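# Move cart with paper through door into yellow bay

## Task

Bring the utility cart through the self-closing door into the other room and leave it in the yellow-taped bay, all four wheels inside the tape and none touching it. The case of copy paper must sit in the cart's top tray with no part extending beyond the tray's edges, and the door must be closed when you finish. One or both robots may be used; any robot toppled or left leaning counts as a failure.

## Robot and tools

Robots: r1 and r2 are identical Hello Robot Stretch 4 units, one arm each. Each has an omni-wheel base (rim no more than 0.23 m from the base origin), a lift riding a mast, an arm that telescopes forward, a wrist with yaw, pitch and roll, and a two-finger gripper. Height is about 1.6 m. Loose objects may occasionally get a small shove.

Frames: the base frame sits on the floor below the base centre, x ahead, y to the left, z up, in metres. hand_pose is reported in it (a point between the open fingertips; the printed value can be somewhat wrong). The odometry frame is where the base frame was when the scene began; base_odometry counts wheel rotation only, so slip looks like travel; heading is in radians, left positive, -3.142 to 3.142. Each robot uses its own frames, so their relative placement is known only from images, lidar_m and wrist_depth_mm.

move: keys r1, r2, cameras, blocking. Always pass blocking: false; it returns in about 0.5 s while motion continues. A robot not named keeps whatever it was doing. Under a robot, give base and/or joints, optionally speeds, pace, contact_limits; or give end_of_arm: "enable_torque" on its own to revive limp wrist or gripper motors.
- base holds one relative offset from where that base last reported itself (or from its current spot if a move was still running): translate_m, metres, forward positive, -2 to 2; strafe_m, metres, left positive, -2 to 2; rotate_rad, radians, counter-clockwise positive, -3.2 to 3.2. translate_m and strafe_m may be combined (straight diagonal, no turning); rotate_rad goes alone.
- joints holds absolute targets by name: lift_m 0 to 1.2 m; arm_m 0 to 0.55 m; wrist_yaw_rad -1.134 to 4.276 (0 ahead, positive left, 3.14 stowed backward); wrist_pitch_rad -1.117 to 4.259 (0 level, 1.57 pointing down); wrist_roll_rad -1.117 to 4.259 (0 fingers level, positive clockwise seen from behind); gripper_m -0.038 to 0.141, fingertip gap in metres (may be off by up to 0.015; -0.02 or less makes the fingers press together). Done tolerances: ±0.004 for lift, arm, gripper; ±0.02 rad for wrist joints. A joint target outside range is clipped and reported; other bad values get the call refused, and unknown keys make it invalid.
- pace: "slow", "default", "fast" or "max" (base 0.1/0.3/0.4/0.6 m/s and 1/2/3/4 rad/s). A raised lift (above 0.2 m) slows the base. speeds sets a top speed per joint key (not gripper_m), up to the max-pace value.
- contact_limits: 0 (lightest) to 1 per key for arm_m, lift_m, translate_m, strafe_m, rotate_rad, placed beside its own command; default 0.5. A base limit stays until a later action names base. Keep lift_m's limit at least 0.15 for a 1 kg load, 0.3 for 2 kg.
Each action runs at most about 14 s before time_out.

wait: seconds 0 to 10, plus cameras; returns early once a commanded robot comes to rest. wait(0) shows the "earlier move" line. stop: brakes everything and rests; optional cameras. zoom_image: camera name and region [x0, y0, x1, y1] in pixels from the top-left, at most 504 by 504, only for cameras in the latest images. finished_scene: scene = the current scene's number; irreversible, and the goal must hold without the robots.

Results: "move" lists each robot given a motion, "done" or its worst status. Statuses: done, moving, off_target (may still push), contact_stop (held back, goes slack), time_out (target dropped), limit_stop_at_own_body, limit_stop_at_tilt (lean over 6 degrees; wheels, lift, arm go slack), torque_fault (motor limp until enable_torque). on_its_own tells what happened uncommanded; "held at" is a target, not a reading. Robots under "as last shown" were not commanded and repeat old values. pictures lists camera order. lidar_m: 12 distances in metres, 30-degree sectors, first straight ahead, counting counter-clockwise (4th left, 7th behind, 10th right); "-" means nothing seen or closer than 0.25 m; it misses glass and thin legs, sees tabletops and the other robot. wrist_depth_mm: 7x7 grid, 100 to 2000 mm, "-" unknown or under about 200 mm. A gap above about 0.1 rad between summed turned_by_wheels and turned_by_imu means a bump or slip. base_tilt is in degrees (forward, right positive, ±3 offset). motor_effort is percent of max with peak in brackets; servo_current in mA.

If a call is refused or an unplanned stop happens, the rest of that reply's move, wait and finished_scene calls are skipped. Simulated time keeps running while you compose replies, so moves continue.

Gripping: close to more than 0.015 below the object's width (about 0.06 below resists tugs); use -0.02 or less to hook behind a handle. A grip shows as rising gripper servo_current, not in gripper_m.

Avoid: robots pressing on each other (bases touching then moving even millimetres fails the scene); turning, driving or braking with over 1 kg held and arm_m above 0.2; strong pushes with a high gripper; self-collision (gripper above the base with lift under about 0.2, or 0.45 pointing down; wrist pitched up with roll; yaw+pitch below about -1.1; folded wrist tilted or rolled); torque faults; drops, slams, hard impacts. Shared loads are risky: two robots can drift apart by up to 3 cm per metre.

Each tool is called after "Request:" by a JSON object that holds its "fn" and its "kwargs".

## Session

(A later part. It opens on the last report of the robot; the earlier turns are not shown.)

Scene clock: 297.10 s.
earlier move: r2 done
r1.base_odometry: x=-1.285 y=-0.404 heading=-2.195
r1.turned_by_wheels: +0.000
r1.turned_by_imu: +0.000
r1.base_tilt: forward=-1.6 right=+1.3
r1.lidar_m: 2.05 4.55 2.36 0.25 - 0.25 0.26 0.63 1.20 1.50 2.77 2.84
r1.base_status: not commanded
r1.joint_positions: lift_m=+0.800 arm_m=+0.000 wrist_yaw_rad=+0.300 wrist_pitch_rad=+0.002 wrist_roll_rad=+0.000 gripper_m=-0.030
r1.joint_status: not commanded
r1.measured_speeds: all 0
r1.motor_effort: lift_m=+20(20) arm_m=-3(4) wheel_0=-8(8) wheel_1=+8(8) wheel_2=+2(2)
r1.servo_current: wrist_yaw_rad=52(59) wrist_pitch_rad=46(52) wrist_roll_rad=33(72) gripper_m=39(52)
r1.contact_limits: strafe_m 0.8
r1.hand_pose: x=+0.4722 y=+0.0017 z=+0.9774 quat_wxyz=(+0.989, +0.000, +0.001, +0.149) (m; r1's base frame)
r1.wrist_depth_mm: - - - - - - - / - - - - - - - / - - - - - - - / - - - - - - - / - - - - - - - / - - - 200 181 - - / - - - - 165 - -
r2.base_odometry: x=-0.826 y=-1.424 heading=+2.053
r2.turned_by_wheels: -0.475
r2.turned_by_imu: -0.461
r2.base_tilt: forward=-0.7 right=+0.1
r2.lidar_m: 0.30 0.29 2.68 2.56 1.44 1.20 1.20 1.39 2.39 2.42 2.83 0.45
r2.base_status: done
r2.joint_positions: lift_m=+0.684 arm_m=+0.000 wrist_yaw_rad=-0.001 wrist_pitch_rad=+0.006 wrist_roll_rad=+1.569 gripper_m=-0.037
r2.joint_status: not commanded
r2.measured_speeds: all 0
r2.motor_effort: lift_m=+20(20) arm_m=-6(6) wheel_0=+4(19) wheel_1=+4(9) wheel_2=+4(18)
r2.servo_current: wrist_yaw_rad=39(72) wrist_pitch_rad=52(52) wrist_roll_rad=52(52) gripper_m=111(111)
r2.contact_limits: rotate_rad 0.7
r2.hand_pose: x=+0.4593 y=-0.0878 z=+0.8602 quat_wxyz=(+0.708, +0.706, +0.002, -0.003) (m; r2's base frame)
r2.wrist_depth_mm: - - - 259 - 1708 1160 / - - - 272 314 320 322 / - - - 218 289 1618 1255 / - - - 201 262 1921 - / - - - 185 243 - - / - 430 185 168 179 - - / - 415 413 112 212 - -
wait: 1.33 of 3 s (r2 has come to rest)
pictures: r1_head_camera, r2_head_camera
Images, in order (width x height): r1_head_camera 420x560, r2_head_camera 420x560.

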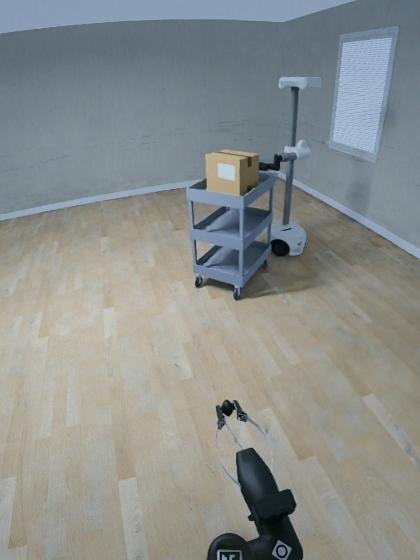

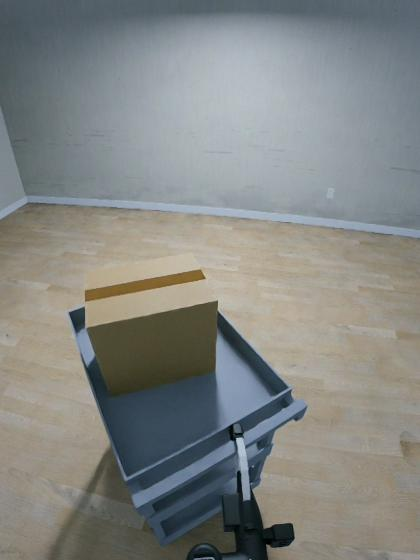

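Request:
{"fn": "move", "kwargs": {"blocking": false, "cameras": [], "r2": {"base":{"strafe_m":0.6,"translate_m":-0.05},"contact_limits":{"strafe_m":0.7},"pace":"slow"}}}

Request:
{"fn": "wait", "kwargs": {"seconds": 7, "cameras": []}}

Request:
{"fn": "move", "kwargs": {"blocking": false, "cameras": [], "r2": {"base":{"rotate_rad":-0.6},"contact_limits":{"rotate_rad":0.7},"pace":"slow"}}}

Request:
{"fn": "wait", "kwargs": {"seconds": 3, "cameras": ["r2_head_camera","r1_head_camera"]}}

Scene clock: 305.77 s.
move: r2 moving
r1: as last shown
r1.lidar_m: 2.03 4.53 2.36 0.25 - 0.25 0.25 0.61 1.16 1.46 2.75 2.81
r1.motor_effort: lift_m=+20(20) arm_m=-4(4) wheel_0=-8(8) wheel_1=+8(8) wheel_2=+2(2)
r1.servo_current: wrist_yaw_rad=46(59) wrist_pitch_rad=46(46) wrist_roll_rad=52(65) gripper_m=46(46)
r1.contact_limits: strafe_m 0.8
r1.wrist_depth_mm: - - - - - - - / - - - - - - - / - - - - - - - / - - - - - - - / - - - - - - - / - - - 199 181 - - / - - - - 164 - -
r2.base_odometry: x=-0.838 y=-1.431 heading=+2.053
r2.turned_by_wheels: +0.000
r2.turned_by_imu: +0.001
r2.base_tilt: forward=-0.6 right=+0.1
r2.lidar_m: 0.30 0.28 2.64 2.59 1.41 1.19 1.18 1.38 2.40 2.43 2.84 0.45
r2.base_status: translate_m moving; strafe_m moving
r2.joint_positions: lift_m=+0.684 arm_m=+0.000 wrist_yaw_rad=-0.003 wrist_pitch_rad=+0.006 wrist_roll_rad=+1.569 gripper_m=-0.037
r2.joint_status: not commanded
r2.measured_speeds: translate_m=-0.005 strafe_m=+0.054 rotate_rad=+0.000 lift_m=+0.000 arm_m=+0.000 wrist_yaw_rad=-0.012 wrist_pitch_rad=+0.000 wrist_roll_rad=+0.000
r2.motor_effort: lift_m=+20(20) arm_m=-6(6) wheel_0=-6(13) wheel_1=+8(8) wheel_2=+6(6)
r2.servo_current: wrist_yaw_rad=52(52) wrist_pitch_rad=46(52) wrist_roll_rad=59(59) gripper_m=111(111)
r2.contact_limits: strafe_m 0.7
r2.hand_pose: x=+0.4592 y=-0.0882 z=+0.8602 quat_wxyz=(+0.708, +0.706, +0.001, -0.003) (m; r2's base frame)
r2.wrist_depth_mm: - - - 258 - 1708 1182 / - - - 276 312 320 320 / - - - 218 287 1661 1281 / - - - 200 263 1921 - / - - - 182 242 - - / - 430 185 167 180 - - / - 410 410 112 212 - -
pictures: none
No camera images: "cameras" was empty.

Scene clock: 312.47 s.
earlier move: r2 done
r1.base_odometry: x=-1.285 y=-0.404 heading=-2.195
r1.turned_by_wheels: +0.000
r1.turned_by_imu: +0.000
r1.base_tilt: forward=-1.6 right=+1.3
r1.lidar_m: 1.90 4.52 2.40 0.25 - 0.25 0.25 0.63 1.19 1.43 2.76 2.09
r1.base_status: not commanded
r1.joint_positions: lift_m=+0.800 arm_m=+0.000 wrist_yaw_rad=+0.300 wrist_pitch_rad=+0.002 wrist_roll_rad=+0.000 gripper_m=-0.030
r1.joint_status: not commanded
r1.measured_speeds: all 0
r1.motor_effort: lift_m=+20(20) arm_m=-3(4) wheel_0=-8(8) wheel_1=+8(8) wheel_2=+2(2)
r1.servo_current: wrist_yaw_rad=52(65) wrist_pitch_rad=46(52) wrist_roll_rad=52(78) gripper_m=46(52)
r1.contact_limits: strafe_m 0.8
r1.hand_pose: x=+0.4722 y=+0.0017 z=+0.9774 quat_wxyz=(+0.989, +0.000, +0.001, +0.149) (m; r1's base frame)
r1.wrist_depth_mm: - - - - - - - / - - - - - - - / - - - - - - - / - - - - - - - / - - - - - - - / - - - 200 179 - - / - - - - 164 - -
r2.base_odometry: x=-1.335 y=-1.746 heading=+2.053
r2.turned_by_wheels: +0.000
r2.turned_by_imu: -0.002
r2.base_tilt: forward=-0.7 right=+0.1
r2.lidar_m: 0.42 0.48 2.73 2.19 1.23 1.00 1.03 1.19 2.03 3.01 3.43 0.38
r2.base_status: done
r2.joint_positions: lift_m=+0.684 arm_m=+0.000 wrist_yaw_rad=-0.008 wrist_pitch_rad=+0.006 wrist_roll_rad=+1.569 gripper_m=-0.037
r2.joint_status: not commanded
r2.measured_speeds: all 0
r2.motor_effort: lift_m=+20(20) arm_m=-5(6) wheel_0=-6(17) wheel_1=+4(8) wheel_2=+3(6)
r2.servo_current: wrist_yaw_rad=59(72) wrist_pitch_rad=46(59) wrist_roll_rad=52(65) gripper_m=98(117)
r2.contact_limits: strafe_m 0.7
r2.hand_pose: x=+0.4586 y=-0.0898 z=+0.8602 quat_wxyz=(+0.708, +0.706, -0.001, -0.005) (m; r2's base frame)
r2.wrist_depth_mm: - - - 119 174 - - / - 384 389 - 185 - - / - 413 413 135 197 - - / - 473 455 144 211 - - / - - 517 154 225 741 - / - - 183 165 180 603 530 / - - - 112 - 1756 473
wait: 6.70 of 7 s (r2 has come to rest)
pictures: none
No camera images: "cameras" was empty.

Scene clock: 312.97 s.
move: r2 moving
r1: as last shown
r1.lidar_m: 1.88 4.50 2.37 0.25 - 0.25 0.27 0.61 1.21 1.43 2.75 2.10
r1.motor_effort: lift_m=+20(20) arm_m=-3(4) wheel_0=-7(8) wheel_1=+8(8) wheel_2=+2(2)
r1.servo_current: wrist_yaw_rad=59(59) wrist_pitch_rad=39(52) wrist_roll_rad=39(59) gripper_m=46(46)
r1.contact_limits: strafe_m 0.8
r1.wrist_depth_mm: - - - - - - - / - - - - - - - / - - - - - - - / - - - - - - - / - - - - - - - / - - - 199 179 - - / - - - - 164 - -
r2.base_odometry: x=-1.335 y=-1.746 heading=+1.929
r2.turned_by_wheels: -0.124
r2.turned_by_imu: -0.120
r2.base_tilt: forward=-0.6 right=+0.1
r2.lidar_m: 0.39 0.45 2.47 2.72 1.31 1.04 1.02 1.13 1.65 3.00 3.24 0.40
r2.base_status: rotate_rad moving
r2.joint_positions: lift_m=+0.684 arm_m=+0.000 wrist_yaw_rad=+0.010 wrist_pitch_rad=+0.006 wrist_roll_rad=+1.569 gripper_m=-0.037
r2.joint_status: not commanded
r2.measured_speeds: translate_m=+0.003 strafe_m=+0.000 rotate_rad=-0.481 lift_m=+0.000 arm_m=+0.000 wrist_yaw_rad=+0.020 wrist_pitch_rad=+0.000 wrist_roll_rad=+0.000
r2.motor_effort: lift_m=+20(20) arm_m=-6(6) wheel_0=+10(14) wheel_1=+7(9) wheel_2=+15(15)
r2.servo_current: wrist_yaw_rad=78(78) wrist_pitch_rad=46(52) wrist_roll_rad=52(59) gripper_m=111(117)
r2.contact_limits: rotate_rad 0.7
r2.hand_pose: x=+0.4603 y=-0.0844 z=+0.8602 quat_wxyz=(+0.708, +0.706, +0.006, +0.001) (m; r2's base frame)
r2.wrist_depth_mm: - - - 128 186 - - / - - 480 136 194 - - / - 410 410 143 204 - - / - 455 449 150 214 - - / - - 492 158 227 750 - / - - 185 167 179 640 - / - - - 112 248 1756 504
pictures: none
No camera images: "cameras" was empty.

Scene clock: 314.30 s.
earlier move: r2 done
r1.base_odometry: x=-1.285 y=-0.404 heading=-2.195
r1.turned_by_wheels: +0.000
r1.turned_by_imu: +0.000
r1.base_tilt: forward=-1.6 right=+1.3
r1.lidar_m: 1.94 4.52 2.38 0.25 - 0.25 0.25 0.64 1.18 1.46 2.77 2.31
r1.base_status: not commanded
r1.joint_positions: lift_m=+0.800 arm_m=+0.000 wrist_yaw_rad=+0.300 wrist_pitch_rad=+0.002 wrist_roll_rad=+0.000 gripper_m=-0.030
r1.joint_status: not commanded
r1.measured_speeds: all 0
r1.motor_effort: lift_m=+20(20) arm_m=-4(4) wheel_0=-8(9) wheel_1=+8(8) wheel_2=+2(2)
r1.servo_current: wrist_yaw_rad=85(85) wrist_pitch_rad=39(52) wrist_roll_rad=46(59) gripper_m=46(52)
r1.contact_limits: strafe_m 0.8
r1.hand_pose: x=+0.4722 y=+0.0017 z=+0.9774 quat_wxyz=(+0.989, +0.000, +0.001, +0.149) (m; r1's base frame)
r1.wrist_depth_mm: - - - - - - - / - - - - - - - / - - - - - - - / - - - - - - - / - - - - - - - / - - - 200 1756 - - / - - - - 164 - -
r2.base_odometry: x=-1.335 y=-1.746 heading=+1.454
r2.turned_by_wheels: -0.475
r2.turned_by_imu: -0.461
r2.base_tilt: forward=-0.7 right=+0.1
r2.lidar_m: 0.29 0.25 2.16 2.78 2.52 1.26 1.00 1.02 1.13 1.79 3.00 0.46
r2.base_status: done
r2.joint_positions: lift_m=+0.684 arm_m=+0.000 wrist_yaw_rad=-0.004 wrist_pitch_rad=+0.006 wrist_roll_rad=+1.569 gripper_m=-0.037
r2.joint_status: not commanded
r2.measured_speeds: all 0
r2.motor_effort: lift_m=+20(20) arm_m=-5(6) wheel_0=+3(14) wheel_1=+5(9) wheel_2=+2(18)
r2.servo_current: wrist_yaw_rad=46(78) wrist_pitch_rad=52(59) wrist_roll_rad=33(59) gripper_m=111(117)
r2.contact_limits: rotate_rad 0.7
r2.hand_pose: x=+0.4591 y=-0.0885 z=+0.8602 quat_wxyz=(+0.708, +0.706, +0.001, -0.004) (m; r2's base frame)
r2.wrist_depth_mm: - - - - - 1708 1205 / - - - 273 - 1576 1205 / - - - 286 312 1537 1138 / - - - 206 270 1756 - / - - - 187 246 - - / - 430 183 165 179 - - / - 404 404 112 211 - -
wait: 1.33 of 3 s (r2 has come to rest)
pictures: r1_head_camera, r2_head_camera
Images, in order (width x height): r1_head_camera 420x560, r2_head_camera 420x560.

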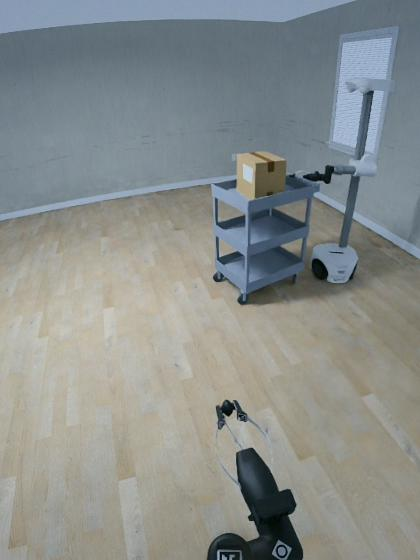

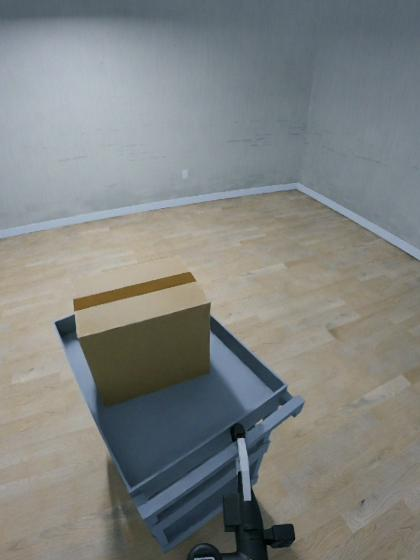

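Request:
{"fn": "move", "kwargs": {"blocking": false, "cameras": [], "r2": {"base":{"strafe_m":0.6,"translate_m":-0.05},"contact_limits":{"strafe_m":0.7},"pace":"slow"}}}

Request:
{"fn": "wait", "kwargs": {"seconds": 7, "cameras": []}}

Request:
{"fn": "move", "kwargs": {"blocking": false, "cameras": [], "r2": {"base":{"rotate_rad":-0.6},"contact_limits":{"rotate_rad":0.7},"pace":"slow"}}}

Request:
{"fn": "wait", "kwargs": {"seconds": 3, "cameras": ["r2_head_camera","r1_head_camera"]}}

Scene clock: 352.33 s.
move: r2 moving
r1: as last shown
r1.base_tilt: forward=-1.6 right=+1.2
r1.lidar_m: 1.98 4.51 2.32 0.25 - 0.25 0.26 0.63 1.19 1.47 2.76 2.30
r1.motor_effort: lift_m=+20(20) arm_m=-4(4) wheel_0=-8(8) wheel_1=+7(8) wheel_2=+2(2)
r1.servo_current: wrist_yaw_rad=46(65) wrist_pitch_rad=33(52) wrist_roll_rad=65(65) gripper_m=39(46)
r1.contact_limits: strafe_m 0.8
r1.wrist_depth_mm: - - - - - - - / - - - - - - - / - - - - - - - / - - - - - - - / - - - - - - - / - - - 199 1756 - - / - - - - 164 - -
r2.base_odometry: x=-1.348 y=-1.746 heading=+1.454
r2.turned_by_wheels: +0.000
r2.turned_by_imu: +0.000
r2.base_tilt: forward=-0.7 right=+0.1
r2.lidar_m: 0.30 0.26 2.17 2.77 2.53 1.30 1.01 1.01 1.16 1.79 2.99 0.47
r2.base_status: translate_m moving; strafe_m moving
r2.joint_positions: lift_m=+0.684 arm_m=+0.000 wrist_yaw_rad=-0.004 wrist_pitch_rad=+0.006 wrist_roll_rad=+1.569 gripper_m=-0.037
r2.joint_status: not commanded
r2.measured_speeds: translate_m=-0.004 strafe_m=+0.053 rotate_rad=+0.001 lift_m=+0.000 arm_m=+0.000 wrist_yaw_rad=+0.000 wrist_pitch_rad=+0.000 wrist_roll_rad=+0.000
r2.motor_effort: lift_m=+20(20) arm_m=-5(6) wheel_0=-13(13) wheel_1=+7(9) wheel_2=+3(3)
r2.servo_current: wrist_yaw_rad=46(59) wrist_pitch_rad=52(52) wrist_roll_rad=52(52) gripper_m=111(111)
r2.contact_limits: strafe_m 0.7
r2.hand_pose: x=+0.4590 y=-0.0886 z=+0.8602 quat_wxyz=(+0.708, +0.706, +0.001, -0.004) (m; r2's base frame)
r2.wrist_depth_mm: - - - 278 - 1661 1182 / - - - 276 - 1618 1205 / - - - 285 309 1537 1182 / - - - 206 268 1756 - / - - - 186 246 - - / - 430 185 165 179 - - / - 404 407 112 212 - -
pictures: none
No camera images: "cameras" was empty.

Scene clock: 359.03 s.
earlier move: r2 done
r1.base_odometry: x=-1.285 y=-0.404 heading=-2.195
r1.turned_by_wheels: +0.000
r1.turned_by_imu: +0.000
r1.base_tilt: forward=-1.6 right=+1.2
r1.lidar_m: 1.74 4.51 2.34 0.25 - 0.25 0.25 0.64 1.18 1.49 2.76 1.79
r1.base_status: not commanded
r1.joint_positions: lift_m=+0.800 arm_m=+0.000 wrist_yaw_rad=+0.300 wrist_pitch_rad=+0.002 wrist_roll_rad=+0.000 gripper_m=-0.030
r1.joint_status: not commanded
r1.measured_speeds: all 0
r1.motor_effort: lift_m=+20(20) arm_m=-4(4) wheel_0=-8(8) wheel_1=+8(8) wheel_2=+2(2)
r1.servo_current: wrist_yaw_rad=39(65) wrist_pitch_rad=39(59) wrist_roll_rad=39(72) gripper_m=39(52)
r1.contact_limits: strafe_m 0.8
r1.hand_pose: x=+0.4722 y=+0.0017 z=+0.9774 quat_wxyz=(+0.989, +0.000, +0.001, +0.149) (m; r1's base frame)
r1.wrist_depth_mm: - - - - - - - / - - - - - - - / - - - - - - - / - - - - - - - / - - - - - - - / - - - 200 181 - - / - - - - 164 - -
r2.base_odometry: x=-1.936 y=-1.726 heading=+1.454
r2.turned_by_wheels: +0.000
r2.turned_by_imu: -0.001
r2.base_tilt: forward=-0.6 right=+0.1
r2.lidar_m: 0.40 0.46 1.69 2.20 2.16 1.49 1.19 1.17 1.31 2.07 3.58 0.38
r2.base_status: done
r2.joint_positions: lift_m=+0.684 arm_m=+0.000 wrist_yaw_rad=-0.009 wrist_pitch_rad=+0.006 wrist_roll_rad=+1.569 gripper_m=-0.037
r2.joint_status: not commanded
r2.measured_speeds: all 0
r2.motor_effort: lift_m=+20(20) arm_m=-4(6) wheel_0=-7(15) wheel_1=+4(9) wheel_2=+5(6)
r2.servo_current: wrist_yaw_rad=65(72) wrist_pitch_rad=52(52) wrist_roll_rad=39(72) gripper_m=111(117)
r2.contact_limits: strafe_m 0.7
r2.hand_pose: x=+0.4586 y=-0.0899 z=+0.8602 quat_wxyz=(+0.708, +0.706, -0.001, -0.005) (m; r2's base frame)
r2.wrist_depth_mm: - - - 133 189 - - / - - 484 140 197 - - / - 410 410 145 205 - - / - 455 449 152 216 - - / - - 492 161 228 - - / - - 183 168 178 627 - / - - - 112 - 1756 500
wait: 6.70 of 7 s (r2 has come to rest)
pictures: none
No camera images: "cameras" was empty.

Scene clock: 359.53 s.
move: r2 moving
r1: as last shown
r1.base_tilt: forward=-1.6 right=+1.3
r1.lidar_m: 1.77 4.49 2.37 0.25 - 0.25 0.26 0.61 1.19 1.44 2.74 1.76
r1.motor_effort: lift_m=+20(20) arm_m=-4(4) wheel_0=-8(8) wheel_1=+7(8) wheel_2=+2(2)
r1.servo_current: wrist_yaw_rad=39(59) wrist_pitch_rad=46(46) wrist_roll_rad=39(59) gripper_m=52(52)
r1.contact_limits: strafe_m 0.8
r1.wrist_depth_mm: - - - - - - - / - - - - - - - / - - - - - - - / - - - - - - - / - - - - - - - / - - - 199 181 - - / - - - - 164 - -
r2.base_odometry: x=-1.936 y=-1.726 heading=+1.330
r2.turned_by_wheels: -0.124
r2.turned_by_imu: -0.120
r2.base_tilt: forward=-0.6 right=+0.1
r2.lidar_m: 0.39 0.41 1.68 2.23 2.16 1.65 1.24 1.17 1.25 1.80 3.55 0.42
r2.base_status: rotate_rad moving
r2.joint_positions: lift_m=+0.684 arm_m=+0.000 wrist_yaw_rad=+0.011 wrist_pitch_rad=+0.006 wrist_roll_rad=+1.569 gripper_m=-0.037
r2.joint_status: not commanded
r2.measured_speeds: translate_m=+0.004 strafe_m=+0.000 rotate_rad=-0.488 lift_m=+0.000 arm_m=+0.000 wrist_yaw_rad=+0.025 wrist_pitch_rad=+0.000 wrist_roll_rad=+0.000
r2.motor_effort: lift_m=+20(20) arm_m=-5(5) wheel_0=+13(14) wheel_1=+8(9) wheel_2=+17(17)
r2.servo_current: wrist_yaw_rad=72(72) wrist_pitch_rad=46(46) wrist_roll_rad=46(52) gripper_m=111(111)
r2.contact_limits: rotate_rad 0.7
r2.hand_pose: x=+0.4603 y=-0.0842 z=+0.8602 quat_wxyz=(+0.708, +0.706, +0.006, +0.002) (m; r2's base frame)
r2.wrist_depth_mm: - - - 143 198 1618 - / - - - 148 206 - - / - 421 418 154 213 - - / - 442 439 159 220 - - / - 484 473 165 229 - - / - - 184 169 179 668 - / - - - 112 244 1618 535
pictures: none
No camera images: "cameras" was empty.

Scene clock: 360.87 s.
earlier move: r2 done
r1.base_odometry: x=-1.285 y=-0.404 heading=-2.195
r1.turned_by_wheels: +0.000
r1.turned_by_imu: +0.000
r1.base_tilt: forward=-1.6 right=+1.3
r1.lidar_m: 1.85 4.53 2.35 0.25 - 0.25 0.26 0.64 1.16 1.46 2.76 1.87
r1.base_status: not commanded
r1.joint_positions: lift_m=+0.800 arm_m=+0.000 wrist_yaw_rad=+0.300 wrist_pitch_rad=+0.002 wrist_roll_rad=+0.000 gripper_m=-0.030
r1.joint_status: not commanded
r1.measured_speeds: all 0
r1.motor_effort: lift_m=+20(20) arm_m=-4(4) wheel_0=-8(8) wheel_1=+7(8) wheel_2=+2(2)
r1.servo_current: wrist_yaw_rad=59(65) wrist_pitch_rad=46(52) wrist_roll_rad=52(59) gripper_m=39(52)
r1.contact_limits: strafe_m 0.8
r1.hand_pose: x=+0.4722 y=+0.0017 z=+0.9774 quat_wxyz=(+0.989, +0.000, +0.001, +0.149) (m; r1's base frame)
r1.wrist_depth_mm: - - - - - - - / - - - - - - - / - - - - - - - / - - - - - - - / - - - - - - - / - - - 199 1808 - - / - - - - 164 - -
r2.base_odometry: x=-1.936 y=-1.726 heading=+0.855
r2.turned_by_wheels: -0.475
r2.turned_by_imu: -0.461
r2.base_tilt: forward=-0.6 right=+0.0
r2.lidar_m: 0.26 0.25 3.50 1.70 2.23 2.17 1.57 1.22 1.16 1.27 1.86 0.47
r2.base_status: done
r2.joint_positions: lift_m=+0.684 arm_m=+0.000 wrist_yaw_rad=-0.006 wrist_pitch_rad=+0.006 wrist_roll_rad=+1.569 gripper_m=-0.037
r2.joint_status: not commanded
r2.measured_speeds: all 0
r2.motor_effort: lift_m=+20(20) arm_m=-5(5) wheel_0=+1(17) wheel_1=+5(9) wheel_2=+2(19)
r2.servo_current: wrist_yaw_rad=59(85) wrist_pitch_rad=46(52) wrist_roll_rad=46(52) gripper_m=111(117)
r2.contact_limits: rotate_rad 0.7
r2.hand_pose: x=+0.4589 y=-0.0890 z=+0.8602 quat_wxyz=(+0.708, +0.707, +0.000, -0.004) (m; r2's base frame)
r2.wrist_depth_mm: - - - - - 1708 1182 / - - - 285 - 1708 1205 / - - - 300 330 345 345 / - - - 211 286 1756 - / - - - 189 248 1863 - / - - 184 166 179 - - / - 399 402 112 204 - -
wait: 1.33 of 3 s (r2 has come to rest)
pictures: r1_head_camera, r2_head_camera
Images, in order (width x height): r1_head_camera 420x560, r2_head_camera 420x560.

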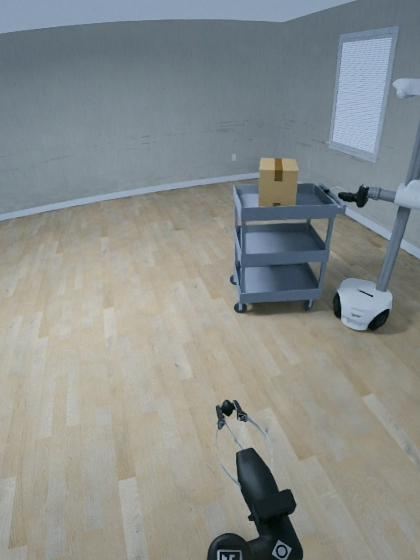

